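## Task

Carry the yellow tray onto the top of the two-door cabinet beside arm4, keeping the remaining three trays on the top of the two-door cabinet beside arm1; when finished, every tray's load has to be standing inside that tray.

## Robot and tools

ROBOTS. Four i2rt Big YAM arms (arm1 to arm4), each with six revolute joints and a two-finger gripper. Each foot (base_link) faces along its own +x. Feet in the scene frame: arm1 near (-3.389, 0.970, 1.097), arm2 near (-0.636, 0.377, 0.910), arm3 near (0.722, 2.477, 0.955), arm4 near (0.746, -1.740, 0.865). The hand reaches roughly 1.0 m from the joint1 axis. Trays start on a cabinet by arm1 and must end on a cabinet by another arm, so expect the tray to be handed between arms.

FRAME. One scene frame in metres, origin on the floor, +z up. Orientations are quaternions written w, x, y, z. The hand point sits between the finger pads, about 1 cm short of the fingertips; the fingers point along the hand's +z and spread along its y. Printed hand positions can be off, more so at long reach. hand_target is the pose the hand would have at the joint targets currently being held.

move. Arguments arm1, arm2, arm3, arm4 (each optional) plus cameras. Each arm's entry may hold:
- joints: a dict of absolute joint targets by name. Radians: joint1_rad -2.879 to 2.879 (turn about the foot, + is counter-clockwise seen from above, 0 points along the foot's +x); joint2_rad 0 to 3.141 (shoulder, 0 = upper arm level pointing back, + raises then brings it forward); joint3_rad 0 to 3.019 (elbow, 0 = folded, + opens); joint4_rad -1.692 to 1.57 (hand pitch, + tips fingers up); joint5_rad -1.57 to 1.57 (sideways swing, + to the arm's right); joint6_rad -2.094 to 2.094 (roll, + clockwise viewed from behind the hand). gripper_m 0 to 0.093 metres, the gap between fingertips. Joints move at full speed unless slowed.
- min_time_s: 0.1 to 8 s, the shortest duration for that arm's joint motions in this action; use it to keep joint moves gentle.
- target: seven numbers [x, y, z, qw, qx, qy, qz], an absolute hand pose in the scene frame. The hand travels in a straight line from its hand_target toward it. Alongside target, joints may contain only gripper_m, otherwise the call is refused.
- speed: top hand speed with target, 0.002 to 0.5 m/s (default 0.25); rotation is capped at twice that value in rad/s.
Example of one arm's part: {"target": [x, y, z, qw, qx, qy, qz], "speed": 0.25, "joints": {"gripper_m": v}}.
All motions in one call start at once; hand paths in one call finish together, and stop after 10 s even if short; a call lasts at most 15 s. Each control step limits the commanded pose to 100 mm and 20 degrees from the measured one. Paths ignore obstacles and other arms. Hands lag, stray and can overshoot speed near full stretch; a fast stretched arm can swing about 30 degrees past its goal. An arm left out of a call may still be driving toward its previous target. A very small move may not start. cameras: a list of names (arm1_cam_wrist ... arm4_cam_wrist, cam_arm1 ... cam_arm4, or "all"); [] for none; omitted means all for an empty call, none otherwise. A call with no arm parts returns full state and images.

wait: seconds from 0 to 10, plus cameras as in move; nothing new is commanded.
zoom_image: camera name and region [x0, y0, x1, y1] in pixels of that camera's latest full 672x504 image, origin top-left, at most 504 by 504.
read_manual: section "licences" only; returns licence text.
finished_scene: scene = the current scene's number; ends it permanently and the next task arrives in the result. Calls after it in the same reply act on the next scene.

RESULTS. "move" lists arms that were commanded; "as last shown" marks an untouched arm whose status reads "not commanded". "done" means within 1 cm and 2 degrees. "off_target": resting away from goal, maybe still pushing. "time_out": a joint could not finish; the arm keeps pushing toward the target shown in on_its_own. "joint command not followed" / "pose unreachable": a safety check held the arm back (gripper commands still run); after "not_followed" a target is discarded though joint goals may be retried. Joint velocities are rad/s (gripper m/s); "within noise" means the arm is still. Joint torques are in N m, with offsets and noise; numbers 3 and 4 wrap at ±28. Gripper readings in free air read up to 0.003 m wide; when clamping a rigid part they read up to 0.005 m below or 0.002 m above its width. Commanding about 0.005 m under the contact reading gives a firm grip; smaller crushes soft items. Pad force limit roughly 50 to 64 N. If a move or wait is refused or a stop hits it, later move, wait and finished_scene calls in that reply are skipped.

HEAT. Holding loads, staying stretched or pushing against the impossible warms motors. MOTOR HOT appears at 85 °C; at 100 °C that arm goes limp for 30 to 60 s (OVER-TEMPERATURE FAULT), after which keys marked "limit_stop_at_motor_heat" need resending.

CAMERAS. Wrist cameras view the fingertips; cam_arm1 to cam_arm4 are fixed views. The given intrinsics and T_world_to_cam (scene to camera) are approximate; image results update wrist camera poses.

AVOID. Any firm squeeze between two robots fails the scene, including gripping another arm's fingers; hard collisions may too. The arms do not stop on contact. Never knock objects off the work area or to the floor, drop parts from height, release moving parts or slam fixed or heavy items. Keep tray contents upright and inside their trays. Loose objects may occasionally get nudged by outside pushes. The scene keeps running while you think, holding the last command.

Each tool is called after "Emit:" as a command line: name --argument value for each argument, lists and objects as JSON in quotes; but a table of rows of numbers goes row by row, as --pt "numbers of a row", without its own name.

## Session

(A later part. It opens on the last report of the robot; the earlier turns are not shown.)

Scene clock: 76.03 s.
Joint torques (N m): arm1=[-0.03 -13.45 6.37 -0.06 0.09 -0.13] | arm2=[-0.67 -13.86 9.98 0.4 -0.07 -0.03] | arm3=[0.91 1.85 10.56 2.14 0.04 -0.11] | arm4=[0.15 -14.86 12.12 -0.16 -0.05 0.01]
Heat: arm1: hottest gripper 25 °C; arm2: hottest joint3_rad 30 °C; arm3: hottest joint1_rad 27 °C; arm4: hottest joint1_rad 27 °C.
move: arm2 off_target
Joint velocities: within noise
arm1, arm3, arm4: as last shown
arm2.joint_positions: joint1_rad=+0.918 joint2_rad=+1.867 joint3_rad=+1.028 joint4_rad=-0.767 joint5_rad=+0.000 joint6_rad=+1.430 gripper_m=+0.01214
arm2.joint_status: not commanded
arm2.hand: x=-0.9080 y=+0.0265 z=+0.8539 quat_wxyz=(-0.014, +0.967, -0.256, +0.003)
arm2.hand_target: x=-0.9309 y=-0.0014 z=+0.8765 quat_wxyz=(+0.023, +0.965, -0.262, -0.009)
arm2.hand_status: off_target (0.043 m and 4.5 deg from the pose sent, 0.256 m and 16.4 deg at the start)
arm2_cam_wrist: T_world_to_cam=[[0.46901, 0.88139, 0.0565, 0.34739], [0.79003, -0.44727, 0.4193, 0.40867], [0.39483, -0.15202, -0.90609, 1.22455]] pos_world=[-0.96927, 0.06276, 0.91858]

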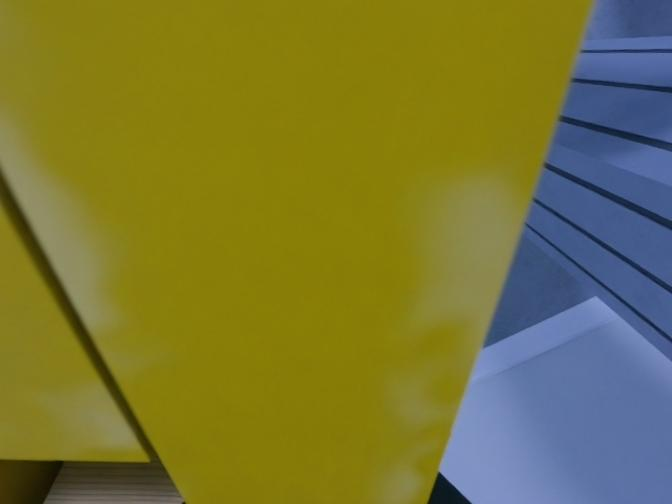

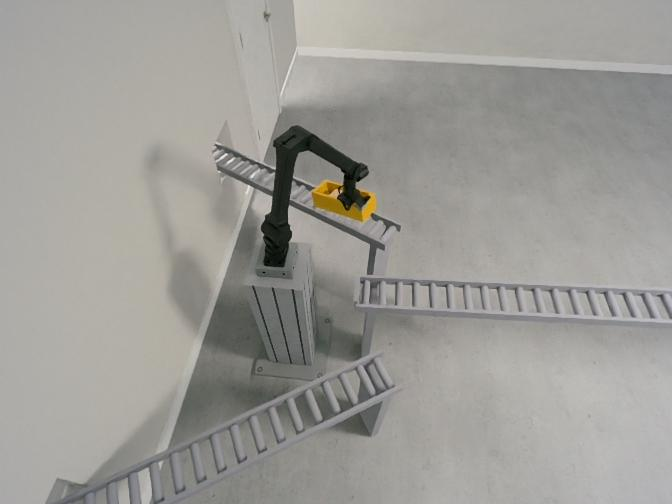

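Emit:
move --arm2 '{"target":[-0.938,-0.016,0.80,0.0232,0.965,-0.262,-0.0093],"speed":0.15}' --cameras '["cam_arm2"]'

Emit:
zoom_image --camera "cam_arm2" --region '[290, 160, 430, 270]'

Scene clock: 78.53 s.
Joint torques (N m): arm1=[-0.03 -13.45 6.35 -0.06 0.09 -0.13] | arm2=[-0.03 -15.38 8.35 0.73 -0.09 -0.02] | arm3=[0.73 1.9 10.56 2.09 0.04 -0.12] | arm4=[0.15 -14.8 12.12 -0.16 -0.05 0.01]
Heat: arm1: hottest gripper 25 °C; arm2: hottest joint3_rad 30 °C; arm3: hottest joint1_rad 27 °C; arm4: hottest joint4_rad 27 °C.
move: arm2 off_target
Joint velocities: within noise
arm1, arm3, arm4: as last shown
arm2.joint_positions: joint1_rad=+0.918 joint2_rad=+2.049 joint3_rad=+1.059 joint4_rad=-0.622 joint5_rad=+0.001 joint6_rad=+1.439 gripper_m=+0.01214
arm2.joint_status: not commanded
arm2.hand: x=-0.9159 y=+0.0168 z=+0.7816 quat_wxyz=(-0.016, +0.965, -0.260, +0.004)
arm2.hand_target: x=-0.9370 y=-0.0148 z=+0.8017 quat_wxyz=(+0.023, +0.965, -0.262, -0.009)
arm2.hand_status: off_target (0.044 m and 4.8 deg from the pose sent, 0.075 m and 4.5 deg at the start)

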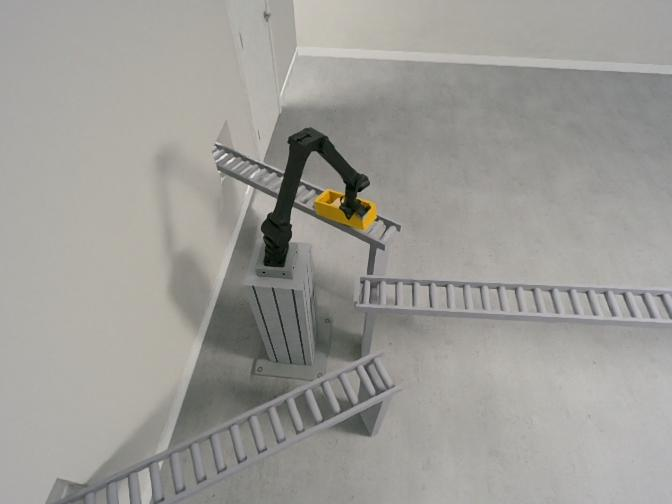

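Scaled by 3.600 from the camera's image (finer frame: 960x720).

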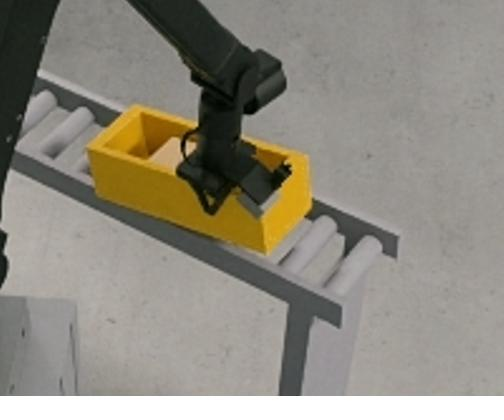

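Emit:
zoom_image --camera "cam_arm2" --region '[300, 175, 410, 260]'

Scaled by 4.582 from the camera's image (finer frame: 960x720).

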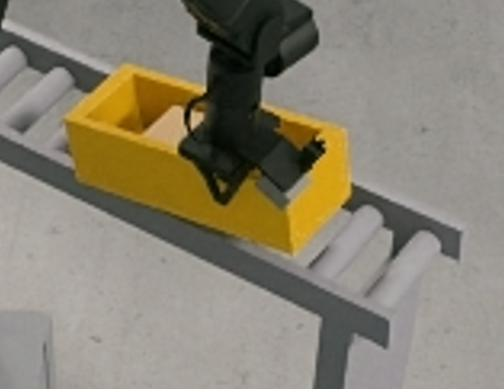

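Emit:
move --arm2 '{"target":[-0.954,-0.042,0.80,0.0572,0.967,-0.2546,0.0419],"speed":0.12}' --cameras '["cam_arm2","arm2_cam_wrist"]'

Emit:
zoom_image --camera "cam_arm2" --region '[300, 175, 410, 260]'

Scene clock: 84.33 s.
Joint torques (N m): arm1=[-0.09 -13.39 6.35 -0.06 0.1 -0.13] | arm2=[-0.67 -15.91 8.94 0.21 -0.47 -0.22] | arm3=[0.79 1.96 10.56 2.09 0.04 -0.11] | arm4=[0.15 -14.86 12.12 -0.16 -0.05 0.01]
Heat: arm1: hottest gripper 25 °C; arm2: hottest joint2_rad 29 °C; arm3: hottest joint3_rad 28 °C; arm4: hottest joint3_rad 27 °C.
move: arm2 off_target
Joint velocities: within noise
arm1, arm3, arm4: as last shown
arm2.joint_positions: joint1_rad=+0.892 joint2_rad=+2.091 joint3_rad=+1.139 joint4_rad=-0.624 joint5_rad=-0.112 joint6_rad=+1.412 gripper_m=+0.01214
arm2.joint_status: not commanded
arm2.hand: x=-0.9310 y=-0.0140 z=+0.7805 quat_wxyz=(+0.023, +0.964, -0.259, +0.049)
arm2.hand_target: x=-0.9532 y=-0.0407 z=+0.8014 quat_wxyz=(+0.057, +0.965, -0.254, +0.041)
arm2.hand_status: off_target (0.041 m and 4.0 deg from the pose sent, 0.073 m and 9.5 deg at the start)
pictures: arm2_cam_wrist, cam_arm2
arm2_cam_wrist: T_world_to_cam=[[0.47476, 0.8801, 0.00595, 0.44278], [0.75382, -0.41011, 0.51339, 0.33288], [0.45427, -0.23925, -0.85814, 1.17769]] pos_world=[-0.99613, 0.02859, 0.83709]

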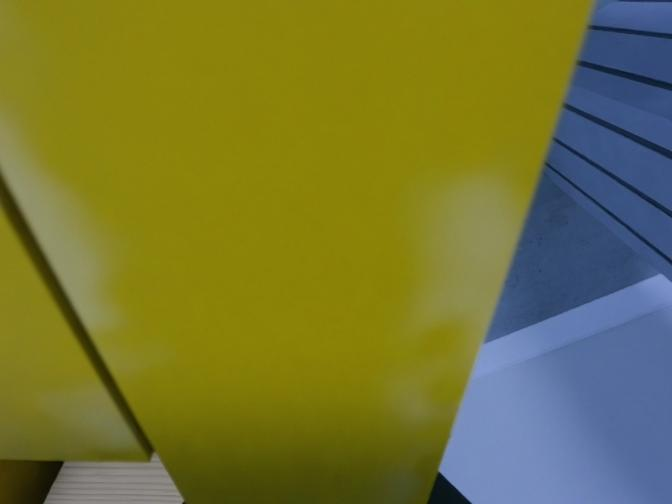

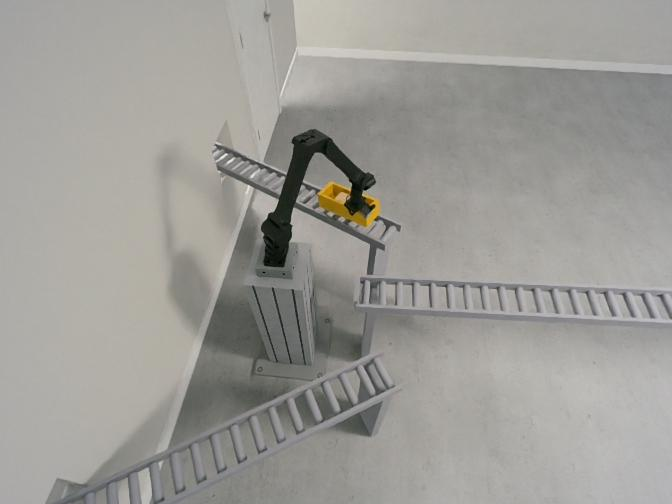

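Scaled by 4.582 from the camera's image (finer frame: 960x720).

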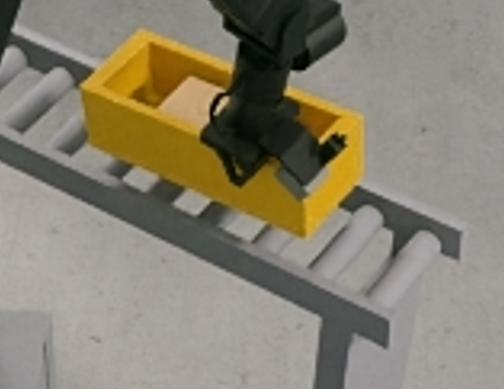

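Emit:
move --arm2 '{"target":[-0.954,-0.042,0.765,0.0572,0.967,-0.2546,0.0350],"speed":0.08}'

Emit:
move --arm2 '{"target":[-0.952,-0.042,0.745,0.0572,0.967,-0.2546,0.0300],"speed":0.08}' --cameras '["cam_arm2"]'

Emit:
zoom_image --camera "cam_arm2" --region '[300, 175, 410, 260]'

Scene clock: 86.20 s.
Joint torques (N m): arm1=[-0.09 -13.45 6.35 -0.06 0.1 -0.13] | arm2=[-0.32 -16.56 8.12 0.84 -0.25 -0.17] | arm3=[0.85 1.85 10.56 2.13 0.03 -0.11] | arm4=[0.21 -14.86 12.12 -0.16 -0.05 0.01]
Heat: arm1: hottest gripper 25 °C; arm2: hottest joint2_rad 29 °C; arm3: hottest joint3_rad 28 °C; arm4: hottest joint3_rad 27 °C.
move: arm2 off_target
Joint velocities: within noise
arm1, arm3, arm4: as last shown
arm2.joint_positions: joint1_rad=+0.892 joint2_rad=+2.167 joint3_rad=+1.141 joint4_rad=-0.564 joint5_rad=-0.106 joint6_rad=+1.412 gripper_m=+0.01214
arm2.joint_status: not commanded
arm2.hand: x=-0.9287 y=-0.0093 z=+0.7455 quat_wxyz=(+0.016, +0.964, -0.260, +0.049)
arm2.hand_target: x=-0.9531 y=-0.0406 z=+0.7670 quat_wxyz=(+0.057, +0.965, -0.254, +0.035)
arm2.hand_status: off_target (0.046 m and 5.1 deg from the pose sent, 0.039 m and 4.3 deg at the start)
pictures: none

Scene clock: 87.27 s.
Joint torques (N m): arm1=[-0.03 -13.45 6.35 -0.05 0.1 -0.13] | arm2=[0.21 -15.09 7.77 1.2 0.08 -0.11] | arm3=[0.79 1.96 10.61 2.07 0.06 -0.12] | arm4=[0.21 -14.8 12.12 -0.16 -0.05 0.01]
Heat: arm1: hottest gripper 25 °C; arm2: hottest joint2_rad 29 °C; arm3: hottest joint3_rad 28 °C; arm4: hottest joint3_rad 27 °C.
move: arm2 off_target
Joint velocities: within noise
arm1, arm3, arm4: as last shown
arm2.joint_positions: joint1_rad=+0.892 joint2_rad=+2.186 joint3_rad=+1.144 joint4_rad=-0.525 joint5_rad=-0.106 joint6_rad=+1.412 gripper_m=+0.01214
arm2.joint_status: not commanded
arm2.hand: x=-0.9323 y=-0.0137 z=+0.7373 quat_wxyz=(+0.026, +0.964, -0.259, +0.045)
arm2.hand_target: x=-0.9513 y=-0.0411 z=+0.7468 quat_wxyz=(+0.057, +0.965, -0.254, +0.030)
arm2.hand_status: off_target (0.035 m and 4.0 deg from the pose sent, 0.040 m and 5.3 deg at the start)

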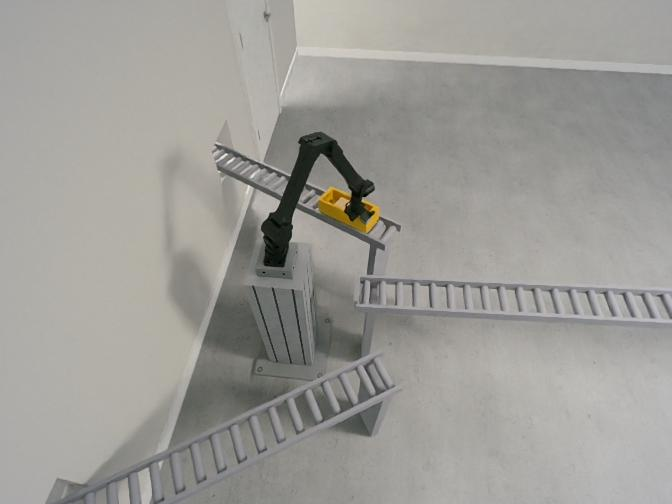

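Scaled by 4.582 from the camera's image (finer frame: 960x720).

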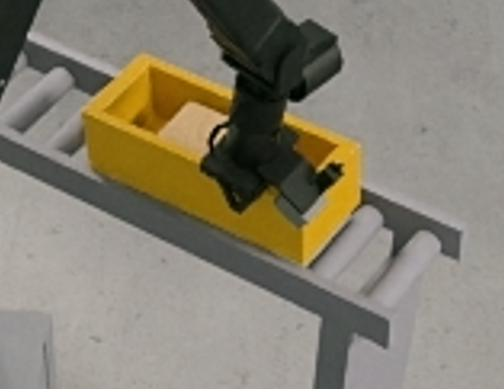

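Emit:
zoom_image --camera "cam_arm2" --region '[296, 190, 346, 228]'

Emit:
zoom_image --camera "cam_arm2" --region '[340, 205, 400, 250]'

Scaled by 10.080 from the camera's image (finer frame: 960x720).

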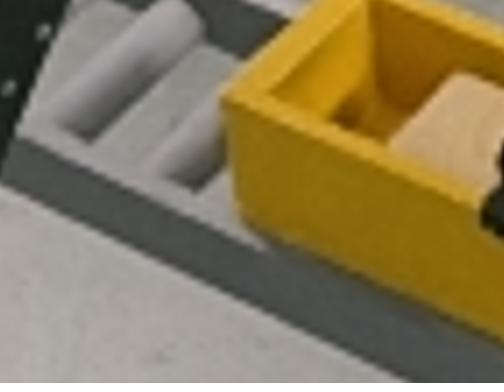

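Scaled by 8.400 from the camera's image (finer frame: 960x720).

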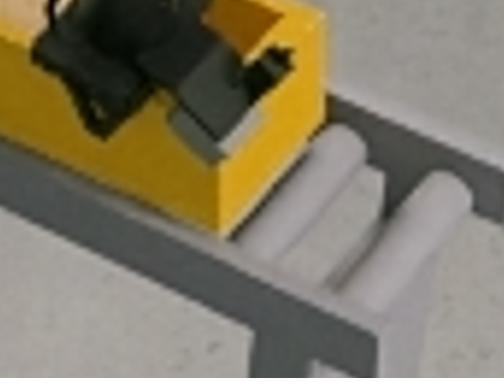

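Emit:
move --arm2 '{"target":[-0.954,-0.042,0.80,0.056,0.960,-0.28,0.0435],"speed":0.1}'

Emit:
move --arm2 '{"target":[-0.963,-0.059,0.79,0.056,0.960,-0.28,0.0435],"speed":0.1}' --cameras '["cam_arm2"]'

Emit:
zoom_image --camera "cam_arm2" --region '[300, 175, 410, 260]'

Scene clock: 89.83 s.
Joint torques (N m): arm1=[-0.09 -13.45 6.35 -0.06 0.1 -0.13] | arm2=[-0.79 -18.08 8.34 0.14 -0.44 -0.04] | arm3=[0.97 1.9 10.55 2.11 0.04 -0.12] | arm4=[0.15 -14.8 12.12 -0.16 -0.05 0.01]
Heat: arm1: hottest gripper 25 °C; arm2: hottest joint2_rad 29 °C; arm3: hottest joint3_rad 28 °C; arm4: hottest joint3_rad 27 °C.
move: arm2 off_target
Joint velocities: within noise
arm1, arm3, arm4: as last shown
arm2.joint_positions: joint1_rad=+0.892 joint2_rad=+2.120 joint3_rad=+1.144 joint4_rad=-0.623 joint5_rad=-0.114 joint6_rad=+1.447 gripper_m=+0.01214
arm2.joint_status: not commanded
arm2.hand: x=-0.9278 y=-0.0106 z=+0.7681 quat_wxyz=(+0.012, +0.959, -0.277, +0.055)
arm2.hand_target: x=-0.9530 y=-0.0404 z=+0.8012 quat_wxyz=(+0.056, +0.958, -0.279, +0.043)
arm2.hand_status: off_target (0.052 m and 5.2 deg from the pose sent, 0.072 m and 4.2 deg at the start)
pictures: none

Scene clock: 91.10 s.
Joint torques (N m): arm1=[-0.03 -13.51 6.35 -0.06 0.09 -0.13] | arm2=[-0.09 -16.79 8.87 0.24 -0.43 -0.04] | arm3=[1.03 1.96 10.61 2.09 0.03 -0.12] | arm4=[0.15 -14.8 12.12 -0.16 -0.05 0.01]
Heat: arm1: hottest gripper 25 °C; arm2: hottest joint2_rad 29 °C; arm3: hottest joint3_rad 28 °C; arm4: hottest joint3_rad 27 °C.
move: arm2 off_target
Joint velocities: within noise
arm1, arm3, arm4: as last shown
arm2.joint_positions: joint1_rad=+0.892 joint2_rad=+2.146 joint3_rad=+1.206 joint4_rad=-0.636 joint5_rad=-0.114 joint6_rad=+1.454 gripper_m=+0.01214
arm2.joint_status: not commanded
arm2.hand: x=-0.9432 y=-0.0294 z=+0.7694 quat_wxyz=(+0.022, +0.959, -0.280, +0.050)
arm2.hand_target: x=-0.9621 y=-0.0578 z=+0.7914 quat_wxyz=(+0.056, +0.958, -0.279, +0.043)
arm2.hand_status: off_target (0.041 m and 3.9 deg from the pose sent, 0.064 m and 5.2 deg at the start)

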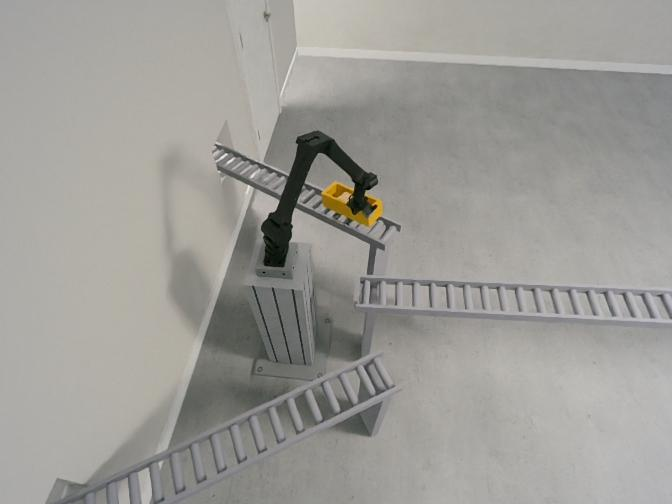

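Scaled by 4.582 from the camera's image (finer frame: 960x720).

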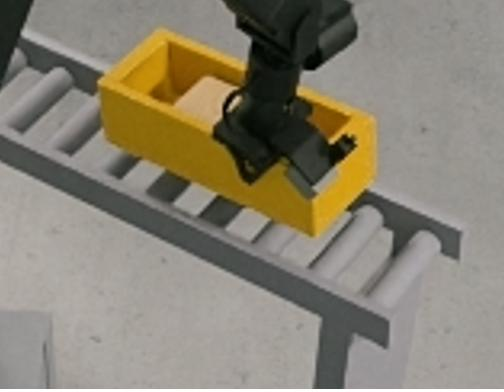

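Emit:
move --arm2 '{"target":[-0.966,-0.062,0.766,0.0553,0.955,-0.2965,0.040],"speed":0.1}' --cameras '["cam_arm2"]'

Emit:
zoom_image --camera "cam_arm2" --region '[300, 175, 410, 260]'

Emit:
zoom_image --camera "cam_arm2" --region '[296, 190, 346, 228]'

Scene clock: 92.87 s.
Joint torques (N m): arm1=[-0.03 -13.45 6.35 -0.06 0.1 -0.12] | arm2=[0.03 -17.14 8.72 0.88 -0.24 -0.02] | arm3=[0.97 1.9 10.58 2.09 0.03 -0.11] | arm4=[0.21 -14.86 12.11 -0.16 -0.05 0.01]
Heat: arm1: hottest gripper 25 °C; arm2: hottest joint2_rad 29 °C; arm3: hottest joint3_rad 28 °C; arm4: hottest joint3_rad 27 °C.
move: arm2 off_target
Joint velocities: within noise
arm1.joint_positions: joint1_rad=+1.687 joint2_rad=+2.079 joint3_rad=+1.278 joint4_rad=-0.705 joint5_rad=+0.005 joint6_rad=+1.519 gripper_m=+0.04995
arm1.joint_status: not commanded
arm1.hand: x=-3.3998 y=+0.4217 z=+1.0114 quat_wxyz=(+0.040, +0.999, +0.016, +0.000)
arm1.hand_target: x=-3.3999 y=+0.4302 z=+1.0002 quat_wxyz=(+0.024, +1.000, +0.018, +0.000)
arm1.hand_status: not commanded
arm2.joint_positions: joint1_rad=+0.892 joint2_rad=+2.201 joint3_rad=+1.215 joint4_rad=-0.613 joint5_rad=-0.111 joint6_rad=+1.489 gripper_m=+0.01214
arm2.joint_status: not commanded
arm2.hand: x=-0.9407 y=-0.0255 z=+0.7448 quat_wxyz=(+0.011, +0.953, -0.297, +0.054)
arm2.hand_target: x=-0.9647 y=-0.0603 z=+0.7682 quat_wxyz=(+0.055, +0.953, -0.296, +0.040)
arm2.hand_status: off_target (0.049 m and 5.3 deg from the pose sent, 0.040 m and 4.4 deg at the start)
arm3.joint_positions: joint1_rad=-0.869 joint2_rad=+0.639 joint3_rad=+1.368 joint4_rad=-1.495 joint5_rad=-0.125 joint6_rad=+0.677 gripper_m=+0.09396
arm3.joint_status: not commanded
arm3.hand: x=+0.9311 y=+2.4316 z=+1.4532 quat_wxyz=(-0.381, -0.410, -0.818, -0.131)
arm3.hand_target: x=+0.9299 y=+2.4320 z=+1.4657 quat_wxyz=(-0.395, -0.406, -0.813, -0.133)
arm3.hand_status: not commanded
arm4.joint_positions: joint1_rad=+1.567 joint2_rad=+1.844 joint3_rad=+1.422 joint4_rad=-1.177 joint5_rad=+0.000 joint6_rad=+0.023 gripper_m=+0.09397
arm4.joint_status: not commanded
arm4.hand: x=+1.0180 y=-1.2845 z=+0.9409 quat_wxyz=(+0.009, +0.483, -0.875, +0.006)
arm4.hand_target: x=+1.0196 y=-1.2703 z=+0.9502 quat_wxyz=(+0.000, +0.492, -0.870, +0.000)
arm4.hand_status: not commanded

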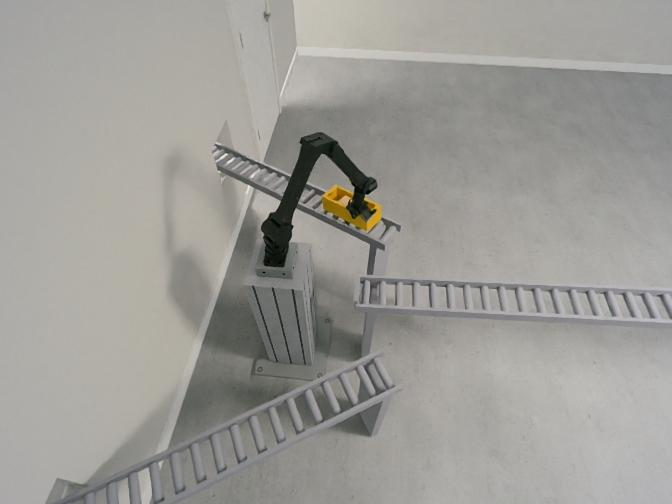

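Scaled by 4.582 from the camera's image (finer frame: 960x720).

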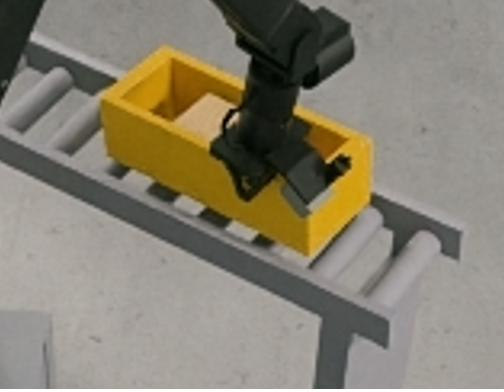

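Scaled by 10.080 from the camera's image (finer frame: 960x720).

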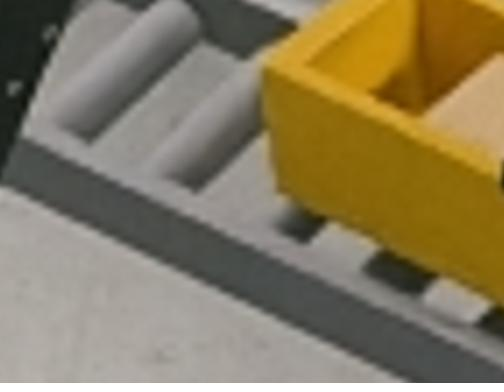

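Emit:
move --arm2 '{"target":[-0.968,-0.064,0.745,0.0553,0.955,-0.2965,0.035],"speed":0.08}' --cameras '["cam_arm2"]'

Emit:
zoom_image --camera "cam_arm2" --region '[296, 190, 346, 228]'

Emit:
zoom_image --camera "cam_arm2" --region '[340, 205, 400, 250]'

Scene clock: 94.40 s.
Joint torques (N m): arm1=[-0.03 -13.45 6.35 -0.08 0.1 -0.13] | arm2=[0.15 -16.97 8.69 1.06 -0.09 0.03] | arm3=[0.85 1.85 10.58 2.13 0.04 -0.12] | arm4=[0.15 -14.86 12.12 -0.16 -0.04 0.01]
Heat: arm1: hottest gripper 25 °C; arm2: hottest joint2_rad 29 °C; arm3: hottest joint3_rad 28 °C; arm4: hottest joint3_rad 27 °C.
move: arm2 off_target
Joint velocities: within noise
arm1, arm3, arm4: as last shown
arm2.joint_positions: joint1_rad=+0.893 joint2_rad=+2.241 joint3_rad=+1.224 joint4_rad=-0.579 joint5_rad=-0.106 joint6_rad=+1.487 gripper_m=+0.01214
arm2.joint_status: not commanded
arm2.hand: x=-0.9416 y=-0.0260 z=+0.7269 quat_wxyz=(+0.011, +0.954, -0.295, +0.051)
arm2.hand_target: x=-0.9666 y=-0.0623 z=+0.7476 quat_wxyz=(+0.055, +0.953, -0.296, +0.035)
arm2.hand_status: off_target (0.050 m and 5.4 deg from the pose sent, 0.047 m and 5.5 deg at the start)

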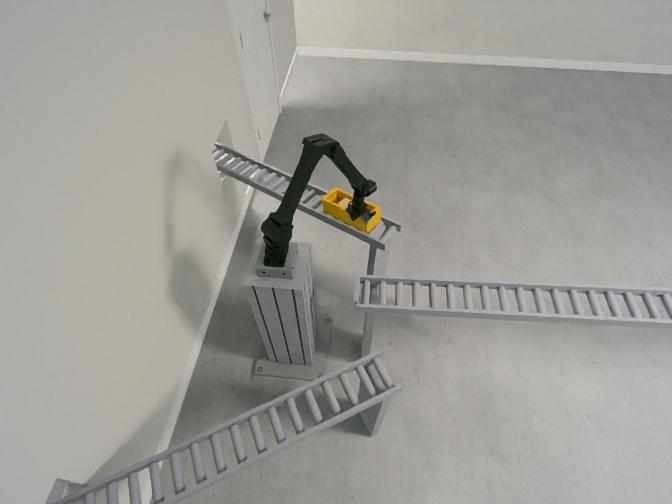

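Scaled by 10.080 from the camera's image (finer frame: 960x720).

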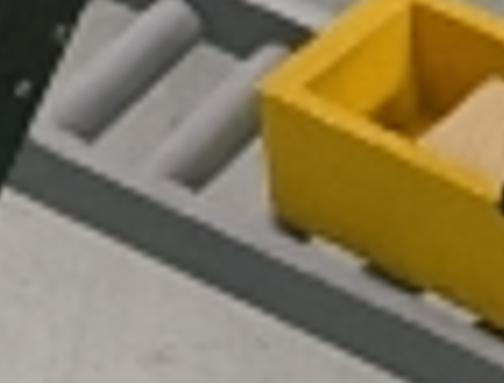

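Scaled by 8.400 from the camera's image (finer frame: 960x720).

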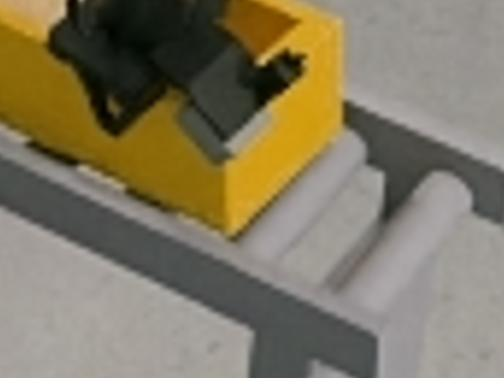

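Emit:
move --arm2 '{"target":[-0.97,-0.066,0.728,0.0553,0.955,-0.2965,0.028],"speed":0.08}'

Emit:
move --arm2 '{"target":[-0.97,-0.066,0.712,0.0553,0.955,-0.2965,0.02],"speed":0.08}' --cameras '["cam_arm2"]'

Emit:
zoom_image --camera "cam_arm2" --region '[300, 175, 410, 260]'

Scene clock: 95.73 s.
Joint torques (N m): arm1=[-0.03 -13.45 6.35 -0.06 0.1 -0.12] | arm2=[0.38 -15.91 8.81 1.37 0.23 0.31] | arm3=[0.79 1.9 10.58 2.14 0.04 -0.11] | arm4=[0.15 -14.8 12.12 -0.16 -0.04 0.01]
Heat: arm1: hottest gripper 25 °C; arm2: hottest joint2_rad 29 °C; arm3: hottest joint3_rad 28 °C; arm4: hottest joint3_rad 27 °C.
move: arm2 off_target
Joint velocities: within noise
arm1, arm3, arm4: as last shown
arm2.joint_positions: joint1_rad=+0.894 joint2_rad=+2.262 joint3_rad=+1.233 joint4_rad=-0.555 joint5_rad=-0.104 joint6_rad=+1.464 gripper_m=+0.01214
arm2.joint_status: not commanded
arm2.hand: x=-0.9443 y=-0.0295 z=+0.7181 quat_wxyz=(+0.016, +0.958, -0.284, +0.047)
arm2.hand_target: x=-0.9686 y=-0.0644 z=+0.7308 quat_wxyz=(+0.056, +0.953, -0.296, +0.029)
arm2.hand_status: off_target (0.046 m and 5.2 deg from the pose sent, 0.049 m and 5.7 deg at the start)
pictures: none

Scene clock: 96.70 s.
Joint torques (N m): arm1=[-0.03 -13.45 6.37 -0.06 0.1 -0.13] | arm2=[0.15 -14.1 8.94 2.03 0.46 0.43] | arm3=[0.91 1.79 10.55 2.11 0.04 -0.11] | arm4=[0.15 -14.8 12.12 -0.14 -0.05 0.01]
Heat: arm1: hottest gripper 25 °C; arm2: hottest joint2_rad 29 °C; arm3: hottest joint3_rad 28 °C; arm4: hottest joint3_rad 27 °C.
move: arm2 off_target
Joint velocities: within noise
arm1, arm3, arm4: as last shown
arm2.joint_positions: joint1_rad=+0.901 joint2_rad=+2.268 joint3_rad=+1.233 joint4_rad=-0.538 joint5_rad=-0.096 joint6_rad=+1.456 gripper_m=+0.01214
arm2.joint_status: not commanded
arm2.hand: x=-0.9441 y=-0.0325 z=+0.7150 quat_wxyz=(+0.020, +0.960, -0.276, +0.041)
arm2.hand_target: x=-0.9685 y=-0.0642 z=+0.7151 quat_wxyz=(+0.056, +0.953, -0.296, +0.021)
arm2.hand_status: off_target (0.042 m and 5.3 deg from the pose sent, 0.045 m and 5.7 deg at the start)

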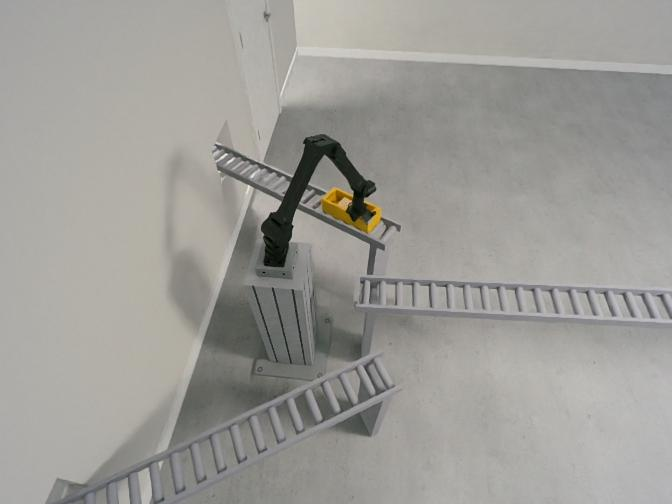

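Scaled by 4.582 from the camera's image (finer frame: 960x720).

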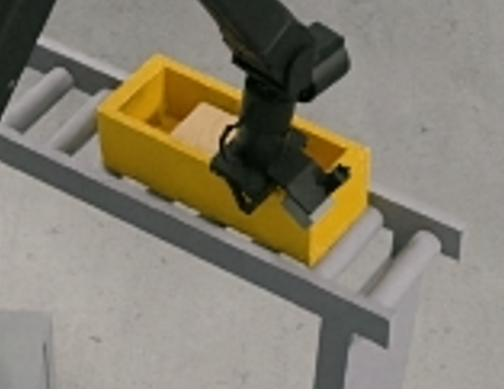

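Emit:
move --arm2 '{"joints":{"gripper_m":0.05}}'

Emit:
move --arm2 '{"target":[-0.965,-0.055,0.86,0.0553,0.955,-0.2965,0.02],"speed":0.3}' --cameras '["cam_arm2"]'

Emit:
wait --seconds 2 --cameras '["cam_arm2"]'

Scene clock: 98.27 s.
Joint torques (N m): arm1=[-0.03 -13.45 6.37 -0.08 0.1 -0.12] | arm2=[-0.09 -15.68 7.08 0.83 0.2 0] | arm3=[0.97 1.9 10.61 2.11 0.04 -0.11] | arm4=[0.15 -14.86 12.11 -0.16 -0.05 0.01]
Heat: arm1: hottest gripper 25 °C; arm2: hottest joint2_rad 29 °C; arm3: hottest joint3_rad 28 °C; arm4: hottest joint3_rad 27 °C.
move: arm2 done
Joint velocities: within noise
arm1, arm3, arm4: as last shown
arm2.joint_positions: joint1_rad=+0.904 joint2_rad=+2.285 joint3_rad=+1.262 joint4_rad=-0.502 joint5_rad=-0.088 joint6_rad=+1.496 gripper_m=+0.04995
arm2.joint_status: all done
arm2.hand: x=-0.9561 y=-0.0480 z=+0.7124 quat_wxyz=(+0.040, +0.955, -0.293, +0.030)
arm2.hand_target: x=-0.9684 y=-0.0642 z=+0.7150 quat_wxyz=(+0.056, +0.953, -0.296, +0.021)
arm2.hand_status: not commanded
pictures: none

Scene clock: 99.57 s.
Joint torques (N m): arm1=[-0.03 -13.45 6.37 -0.06 0.1 -0.13] | arm2=[-0.56 -15.09 6.57 0.24 0.14 -0.06] | arm3=[0.97 2.02 10.56 2.09 0.03 -0.12] | arm4=[0.15 -14.8 12.12 -0.16 -0.04 0.01]
Heat: arm1: hottest gripper 25 °C; arm2: hottest joint2_rad 29 °C; arm3: hottest joint3_rad 28 °C; arm4: hottest joint3_rad 27 °C.
move: arm2 done
Joint velocities: within noise
arm1, arm3, arm4: as last shown
arm2.joint_positions: joint1_rad=+0.904 joint2_rad=+1.988 joint3_rad=+1.256 joint4_rad=-0.749 joint5_rad=-0.084 joint6_rad=+1.496 gripper_m=+0.04997
arm2.joint_status: not commanded
arm2.hand: x=-0.9634 y=-0.0569 z=+0.8615 quat_wxyz=(+0.060, +0.954, -0.292, +0.020)
arm2.hand_target: x=-0.9650 y=-0.0550 z=+0.8600 quat_wxyz=(+0.055, +0.953, -0.296, +0.020)
arm2.hand_status: done (0.003 m and 0.7 deg from the pose sent, 0.148 m and 2.1 deg at the start)

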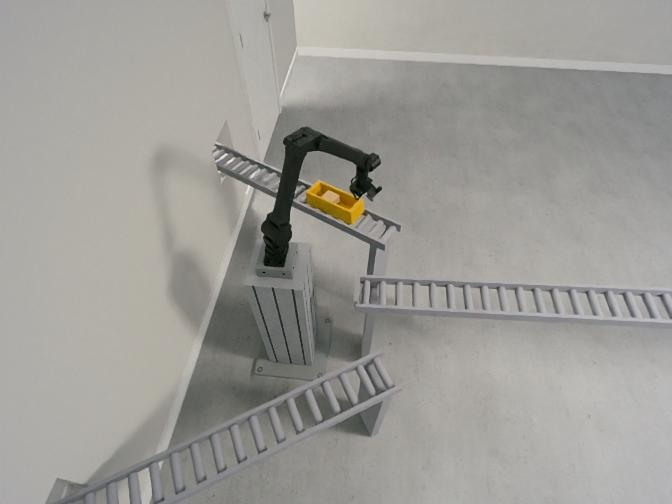

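Scene clock: 101.57 s.
Joint torques (N m): arm1=[-0.03 -13.45 6.35 -0.06 0.1 -0.13] | arm2=[-0.56 -15.15 6.56 0.24 0.14 -0.06] | arm3=[0.97 1.9 10.55 2.09 0.04 -0.1] | arm4=[0.15 -14.8 12.12 -0.14 -0.05 0.01]
Heat: arm1: hottest gripper 25 °C; arm2: hottest joint2_rad 29 °C; arm3: hottest joint3_rad 28 °C; arm4: hottest joint3_rad 27 °C.
Joint velocities: within noise
arm1.joint_positions: joint1_rad=+1.687 joint2_rad=+2.079 joint3_rad=+1.278 joint4_rad=-0.705 joint5_rad=+0.005 joint6_rad=+1.519 gripper_m=+0.04995
arm1.joint_status: not commanded
arm1.hand: x=-3.3998 y=+0.4217 z=+1.0114 quat_wxyz=(+0.040, +0.999, +0.016, +0.000)
arm1.hand_target: x=-3.3999 y=+0.4302 z=+1.0002 quat_wxyz=(+0.024, +1.000, +0.018, +0.000)
arm1.hand_status: not commanded
arm2.joint_positions: joint1_rad=+0.904 joint2_rad=+1.988 joint3_rad=+1.256 joint4_rad=-0.749 joint5_rad=-0.084 joint6_rad=+1.496 gripper_m=+0.04997
arm2.joint_status: not commanded
arm2.hand: x=-0.9634 y=-0.0569 z=+0.8615 quat_wxyz=(+0.060, +0.954, -0.292, +0.020)
arm2.hand_target: x=-0.9650 y=-0.0550 z=+0.8600 quat_wxyz=(+0.055, +0.953, -0.296, +0.020)
arm2.hand_status: done (0.003 m and 0.7 deg from the pose sent, 0.148 m and 2.1 deg at the start)
arm3.joint_positions: joint1_rad=-0.869 joint2_rad=+0.639 joint3_rad=+1.368 joint4_rad=-1.495 joint5_rad=-0.125 joint6_rad=+0.677 gripper_m=+0.09396
arm3.joint_status: not commanded
arm3.hand: x=+0.9311 y=+2.4316 z=+1.4532 quat_wxyz=(-0.381, -0.410, -0.818, -0.131)
arm3.hand_target: x=+0.9299 y=+2.4320 z=+1.4657 quat_wxyz=(-0.395, -0.406, -0.813, -0.133)
arm3.hand_status: not commanded
arm4.joint_positions: joint1_rad=+1.567 joint2_rad=+1.844 joint3_rad=+1.422 joint4_rad=-1.177 joint5_rad=+0.000 joint6_rad=+0.023 gripper_m=+0.09397
arm4.joint_status: not commanded
arm4.hand: x=+1.0180 y=-1.2845 z=+0.9409 quat_wxyz=(+0.009, +0.483, -0.875, +0.006)
arm4.hand_target: x=+1.0196 y=-1.2703 z=+0.9502 quat_wxyz=(+0.000, +0.492, -0.870, +0.000)
arm4.hand_status: not commanded
wait: 2.00 s; at rest by 0.27 s

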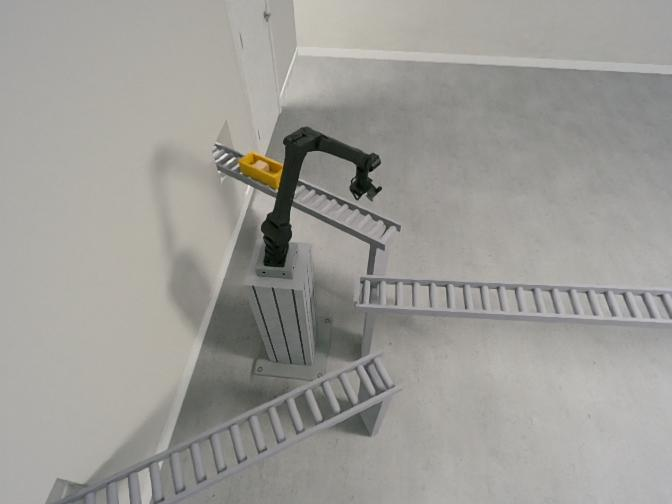

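Emit:
wait --seconds 1.5 --cameras '["cam_arm4","arm4_cam_wrist"]'

Emit:
zoom_image --camera "cam_arm4" --region '[290, 300, 490, 450]'

Scene clock: 104.43 s.
Joint torques (N m): arm1=[-0.03 -13.45 6.35 -0.08 0.1 -0.13] | arm2=[-0.56 -15.09 6.56 0.24 0.14 -0.06] | arm3=[0.85 1.79 10.61 2.17 0.03 -0.12] | arm4=[0.15 -14.8 12.12 -0.16 -0.04 0.01]
Heat: arm1: hottest gripper 25 °C; arm2: hottest joint2_rad 29 °C; arm3: hottest joint3_rad 28 °C; arm4: hottest joint3_rad 27 °C.
Joint velocities: within noise
arm1.joint_positions: joint1_rad=+1.687 joint2_rad=+2.079 joint3_rad=+1.278 joint4_rad=-0.705 joint5_rad=+0.005 joint6_rad=+1.519 gripper_m=+0.04995
arm1.joint_status: not commanded
arm1.hand: x=-3.3998 y=+0.4217 z=+1.0114 quat_wxyz=(+0.040, +0.999, +0.016, +0.000)
arm1.hand_target: x=-3.3999 y=+0.4302 z=+1.0002 quat_wxyz=(+0.024, +1.000, +0.018, +0.000)
arm1.hand_status: not commanded
arm2.joint_positions: joint1_rad=+0.904 joint2_rad=+1.988 joint3_rad=+1.256 joint4_rad=-0.749 joint5_rad=-0.084 joint6_rad=+1.496 gripper_m=+0.04997
arm2.joint_status: not commanded
arm2.hand: x=-0.9634 y=-0.0569 z=+0.8615 quat_wxyz=(+0.060, +0.954, -0.292, +0.020)
arm2.hand_target: x=-0.9650 y=-0.0550 z=+0.8600 quat_wxyz=(+0.055, +0.953, -0.296, +0.020)
arm2.hand_status: done (0.003 m and 0.7 deg from the pose sent, 0.148 m and 2.1 deg at the start)
arm3.joint_positions: joint1_rad=-0.869 joint2_rad=+0.639 joint3_rad=+1.368 joint4_rad=-1.495 joint5_rad=-0.125 joint6_rad=+0.677 gripper_m=+0.09396
arm3.joint_status: not commanded
arm3.hand: x=+0.9311 y=+2.4316 z=+1.4532 quat_wxyz=(-0.381, -0.410, -0.818, -0.131)
arm3.hand_target: x=+0.9299 y=+2.4320 z=+1.4657 quat_wxyz=(-0.395, -0.406, -0.813, -0.133)
arm3.hand_status: not commanded
arm4.joint_positions: joint1_rad=+1.567 joint2_rad=+1.844 joint3_rad=+1.422 joint4_rad=-1.177 joint5_rad=+0.000 joint6_rad=+0.023 gripper_m=+0.09397
arm4.joint_status: not commanded
arm4.hand: x=+1.0180 y=-1.2845 z=+0.9409 quat_wxyz=(+0.009, +0.483, -0.875, +0.006)
arm4.hand_target: x=+1.0196 y=-1.2703 z=+0.9502 quat_wxyz=(+0.000, +0.492, -0.870, +0.000)
arm4.hand_status: not commanded
wait: 1.50 s; at rest from the start
pictures: arm4_cam_wrist, cam_arm4
arm4_cam_wrist: T_world_to_cam=[[0.85087, -0.5253, 0.0093, -1.55143], [-0.47703, -0.76503, 0.43263, -0.86466], [-0.22015, -0.37255, -0.90152, 0.68448]] pos_world=[1.05827, -1.22145, 1.00558]

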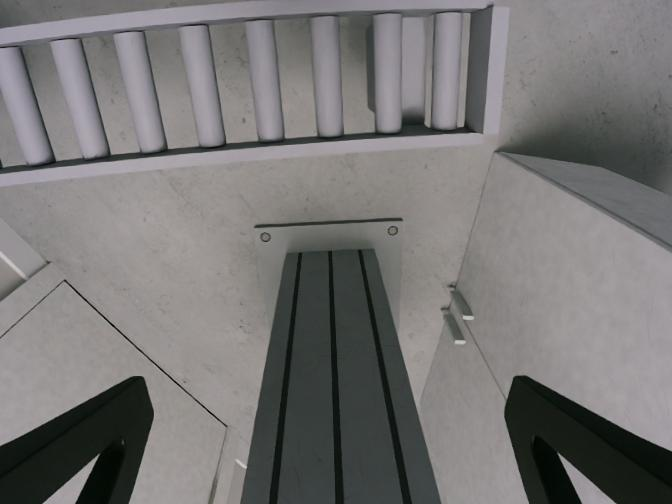

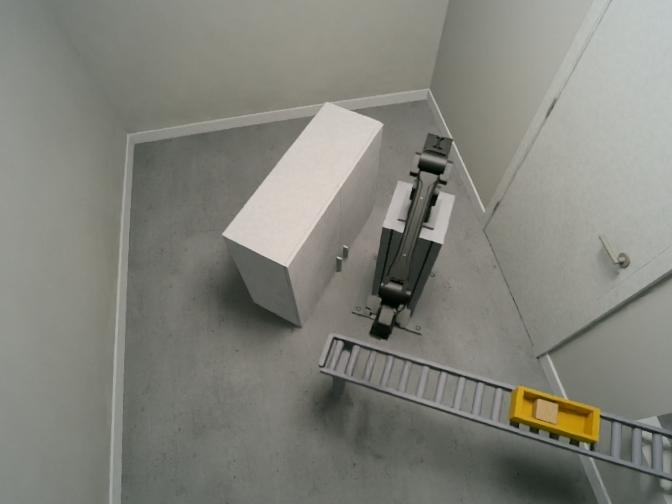

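Scaled by 2.520 from the camera's image (finer frame: 960x720).

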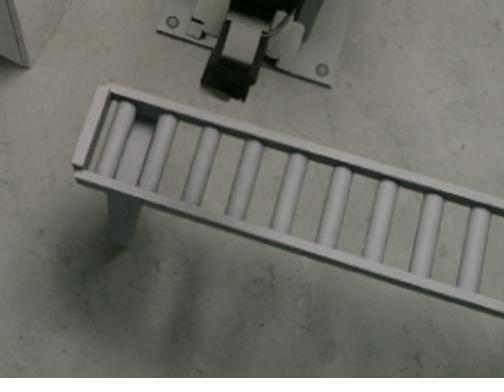

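Emit:
move --arm4 '{"target":[1.013,-1.222,0.88,0.0,0.966,-0.2588,0.0],"speed":0.3}' --cameras '["cam_arm4","arm4_cam_wrist"]'

Emit:
zoom_image --camera "cam_arm4" --region '[290, 300, 490, 450]'

Scene clock: 109.63 s.
Joint torques (N m): arm1=[-0.03 -13.45 6.35 -0.06 0.1 -0.13] | arm2=[-0.56 -15.09 6.56 0.23 0.14 -0.06] | arm3=[0.91 2.02 10.59 2.13 0.03 -0.11] | arm4=[0.56 -15.38 11.69 0.42 -0.13 -0.01]
Heat: arm1: hottest gripper 25 °C; arm2: hottest joint2_rad 29 °C; arm3: hottest joint3_rad 28 °C; arm4: hottest joint3_rad 28 °C.
move: arm4 off_target
Joint velocities: within noise
arm1, arm2, arm3: as last shown
arm4.joint_positions: joint1_rad=+1.615 joint2_rad=+1.999 joint3_rad=+1.485 joint4_rad=-1.086 joint5_rad=+0.000 joint6_rad=-1.513 gripper_m=+0.09398
arm4.joint_status: not commanded
arm4.hand: x=+1.0131 y=-1.2408 z=+0.8796 quat_wxyz=(+0.012, +0.963, -0.271, -0.001)
arm4.hand_target: x=+1.0125 y=-1.2226 z=+0.8802 quat_wxyz=(+0.000, +0.966, -0.259, +0.000)
arm4.hand_status: off_target (0.019 m and 2.0 deg from the pose sent, 0.087 m and 92.2 deg at the start)
pictures: arm4_cam_wrist, cam_arm4
arm4_cam_wrist: T_world_to_cam=[[0.51457, 0.8573, -0.01596, 0.55475], [0.78313, -0.46231, 0.41591, -1.69335], [0.34918, -0.22651, -0.90927, 0.25573]] pos_world=[0.95136, -1.20051, 0.94566]

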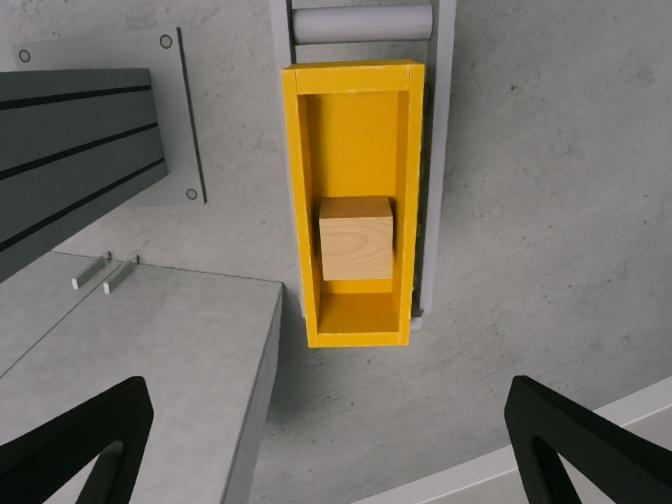

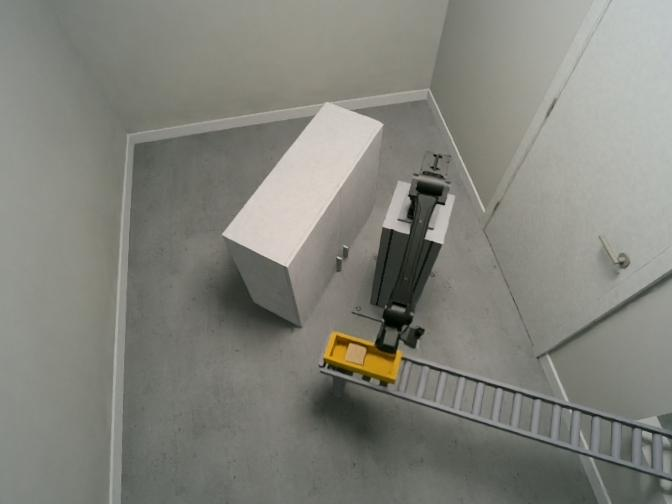

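Scaled by 2.520 from the camera's image (finer frame: 960x720).

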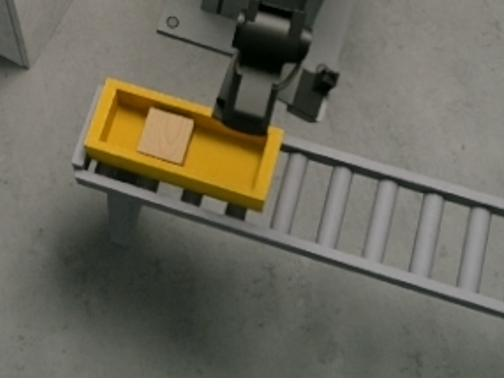

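Emit:
move --arm4 '{"target":[1.022,-1.276,0.65,0.0,0.970,-0.243,0.0],"speed":0.2}' --cameras '["arm4_cam_wrist"]'

Scene clock: 112.80 s.
Joint torques (N m): arm1=[-0.03 -13.45 6.37 -0.06 0.1 -0.13] | arm2=[-0.56 -15.03 6.57 0.23 0.14 -0.06] | arm3=[1.03 1.9 10.55 2.07 0.04 -0.11] | arm4=[-2.14 -16.38 5.72 0.57 -0.1 0.01]
Heat: arm1: hottest gripper 25 °C; arm2: hottest joint2_rad 29 °C; arm3: hottest joint3_rad 28 °C; arm4: hottest joint3_rad 28 °C.
move: arm4 done
Joint velocities: within noise
arm1, arm2, arm3: as last shown
arm4.joint_positions: joint1_rad=+1.583 joint2_rad=+2.337 joint3_rad=+1.333 joint4_rad=-0.579 joint5_rad=+0.000 joint6_rad=-1.606 gripper_m=+0.09398
arm4.joint_status: not commanded
arm4.hand: x=+1.0143 y=-1.2749 z=+0.6545 quat_wxyz=(+0.003, +0.970, -0.241, +0.000)
arm4.hand_target: x=+1.0219 y=-1.2762 z=+0.6500 quat_wxyz=(+0.000, +0.970, -0.243, +0.000)
arm4.hand_status: done (0.009 m and 0.4 deg from the pose sent, 0.233 m and 3.6 deg at the start)
arm4_cam_wrist: T_world_to_cam=[[0.46101, 0.88739, 0.00134, 0.66114], [0.80743, -0.42009, 0.41423, -1.58619], [0.36815, -0.18988, -0.91017, 0.07088]] pos_world=[0.94984, -1.23958, 0.72067]

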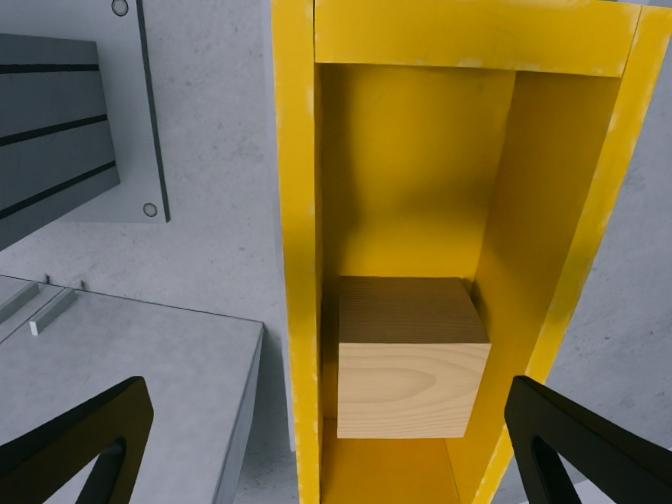

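Emit:
move --arm4 '{"target":[1.034,-1.297,0.61,0.0,0.970,-0.243,0.0],"speed":0.2}' --cameras '["arm4_cam_wrist"]'

Scene clock: 115.33 s.
Joint torques (N m): arm1=[0.03 -13.45 6.35 -0.06 0.1 -0.13] | arm2=[-0.62 -15.03 6.56 0.25 0.14 -0.06] | arm3=[0.85 1.96 10.56 2.11 0.04 -0.11] | arm4=[-1.73 -16.5 4.63 0.59 -0.1 0.02]
Heat: arm1: hottest gripper 25 °C; arm2: hottest joint2_rad 29 °C; arm3: hottest joint3_rad 28 °C; arm4: hottest joint2_rad 27 °C.
move: arm4 done
Joint velocities: within noise
arm1, arm2, arm3: as last shown
arm4.joint_positions: joint1_rad=+1.540 joint2_rad=+2.408 joint3_rad=+1.333 joint4_rad=-0.496 joint5_rad=+0.000 joint6_rad=-1.645 gripper_m=+0.09398
arm4.joint_status: not commanded
arm4.hand: x=+1.0314 y=-1.2911 z=+0.6181 quat_wxyz=(-0.003, +0.970, -0.243, +0.002)
arm4.hand_target: x=+1.0338 y=-1.2971 z=+0.6101 quat_wxyz=(+0.000, +0.970, -0.243, +0.000)
arm4.hand_status: done (0.010 m and 0.4 deg from the pose sent, 0.054 m and 0.4 deg at the start)
arm4_cam_wrist: T_world_to_cam=[[0.46402, 0.88573, 0.0132, 0.65515], [0.80351, -0.42713, 0.41464, -1.59703], [0.3729, -0.1818, -0.90989, 0.03377]] pos_world=[0.96664, -1.25629, 0.68428]

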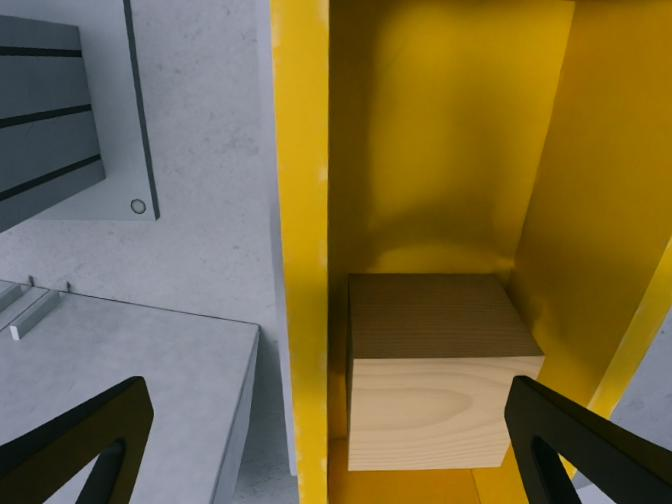

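Emit:
move --arm4 '{"target":[1.027,-1.307,0.585,0.0,0.970,-0.243,0.0],"speed":0.15}'

Emit:
move --arm4 '{"target":[1.027,-1.307,0.552,0.0,0.970,-0.243,0.0],"speed":0.12}' --cameras '["arm4_cam_wrist"]'

Scene clock: 117.07 s.
Joint torques (N m): arm1=[-0.03 -13.45 6.35 -0.06 0.1 -0.13] | arm2=[-0.56 -15.03 6.54 0.24 0.14 -0.06] | arm3=[0.91 1.9 10.61 2.14 0.04 -0.12] | arm4=[-1.67 -16.15 4.23 0.59 -0.1 0.02]
Heat: arm1: hottest gripper 25 °C; arm2: hottest joint2_rad 29 °C; arm3: hottest joint3_rad 28 °C; arm4: hottest joint2_rad 27 °C.
move: arm4 off_target
Joint velocities: within noise
arm1, arm2, arm3: as last shown
arm4.joint_positions: joint1_rad=+1.540 joint2_rad=+2.451 joint3_rad=+1.317 joint4_rad=-0.435 joint5_rad=+0.000 joint6_rad=-1.646 gripper_m=+0.09398
arm4.joint_status: not commanded
arm4.hand: x=+1.0254 y=-1.3007 z=+0.5936 quat_wxyz=(-0.003, +0.970, -0.243, +0.002)
arm4.hand_target: x=+1.0267 y=-1.3072 z=+0.5851 quat_wxyz=(+0.000, +0.970, -0.243, +0.000)
arm4.hand_status: off_target (0.011 m and 0.4 deg from the pose sent, 0.037 m and 0.4 deg at the start)
pictures: none

Scene clock: 118.37 s.
Joint torques (N m): arm1=[-0.03 -13.51 6.35 -0.06 0.1 -0.13] | arm2=[-0.56 -15.09 6.56 0.25 0.15 -0.06] | arm3=[0.67 1.96 10.55 2.17 0.05 -0.12] | arm4=[-1.67 -16.44 5.23 0.51 -0.09 0.01]
Heat: arm1: hottest gripper 25 °C; arm2: hottest joint2_rad 29 °C; arm3: hottest joint3_rad 28 °C; arm4: hottest joint2_rad 27 °C.
move: arm4 done
Joint velocities: within noise
arm1, arm2, arm3: as last shown
arm4.joint_positions: joint1_rad=+1.540 joint2_rad=+2.532 joint3_rad=+1.339 joint4_rad=-0.395 joint5_rad=+0.000 joint6_rad=-1.646 gripper_m=+0.09398
arm4.joint_status: not commanded
arm4.hand: x=+1.0194 y=-1.3102 z=+0.5568 quat_wxyz=(+0.006, +0.970, -0.243, -0.001)
arm4.hand_target: x=+1.0269 y=-1.3071 z=+0.5521 quat_wxyz=(+0.000, +0.970, -0.243, +0.000)
arm4.hand_status: done (0.010 m and 0.7 deg from the pose sent, 0.042 m and 0.5 deg at the start)
arm4_cam_wrist: T_world_to_cam=[[0.46374, 0.88596, -0.00499, 0.68913], [0.80774, -0.42046, 0.41324, -1.56497], [0.36402, -0.19567, -0.91061, -0.02975]] pos_world=[0.95534, -1.27438, 0.62306]

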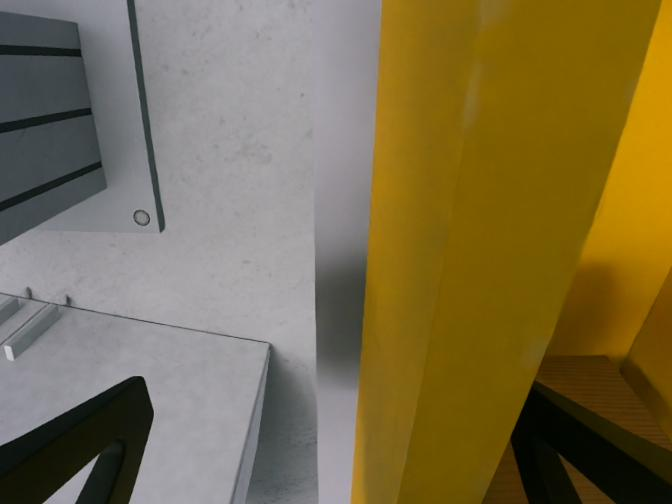

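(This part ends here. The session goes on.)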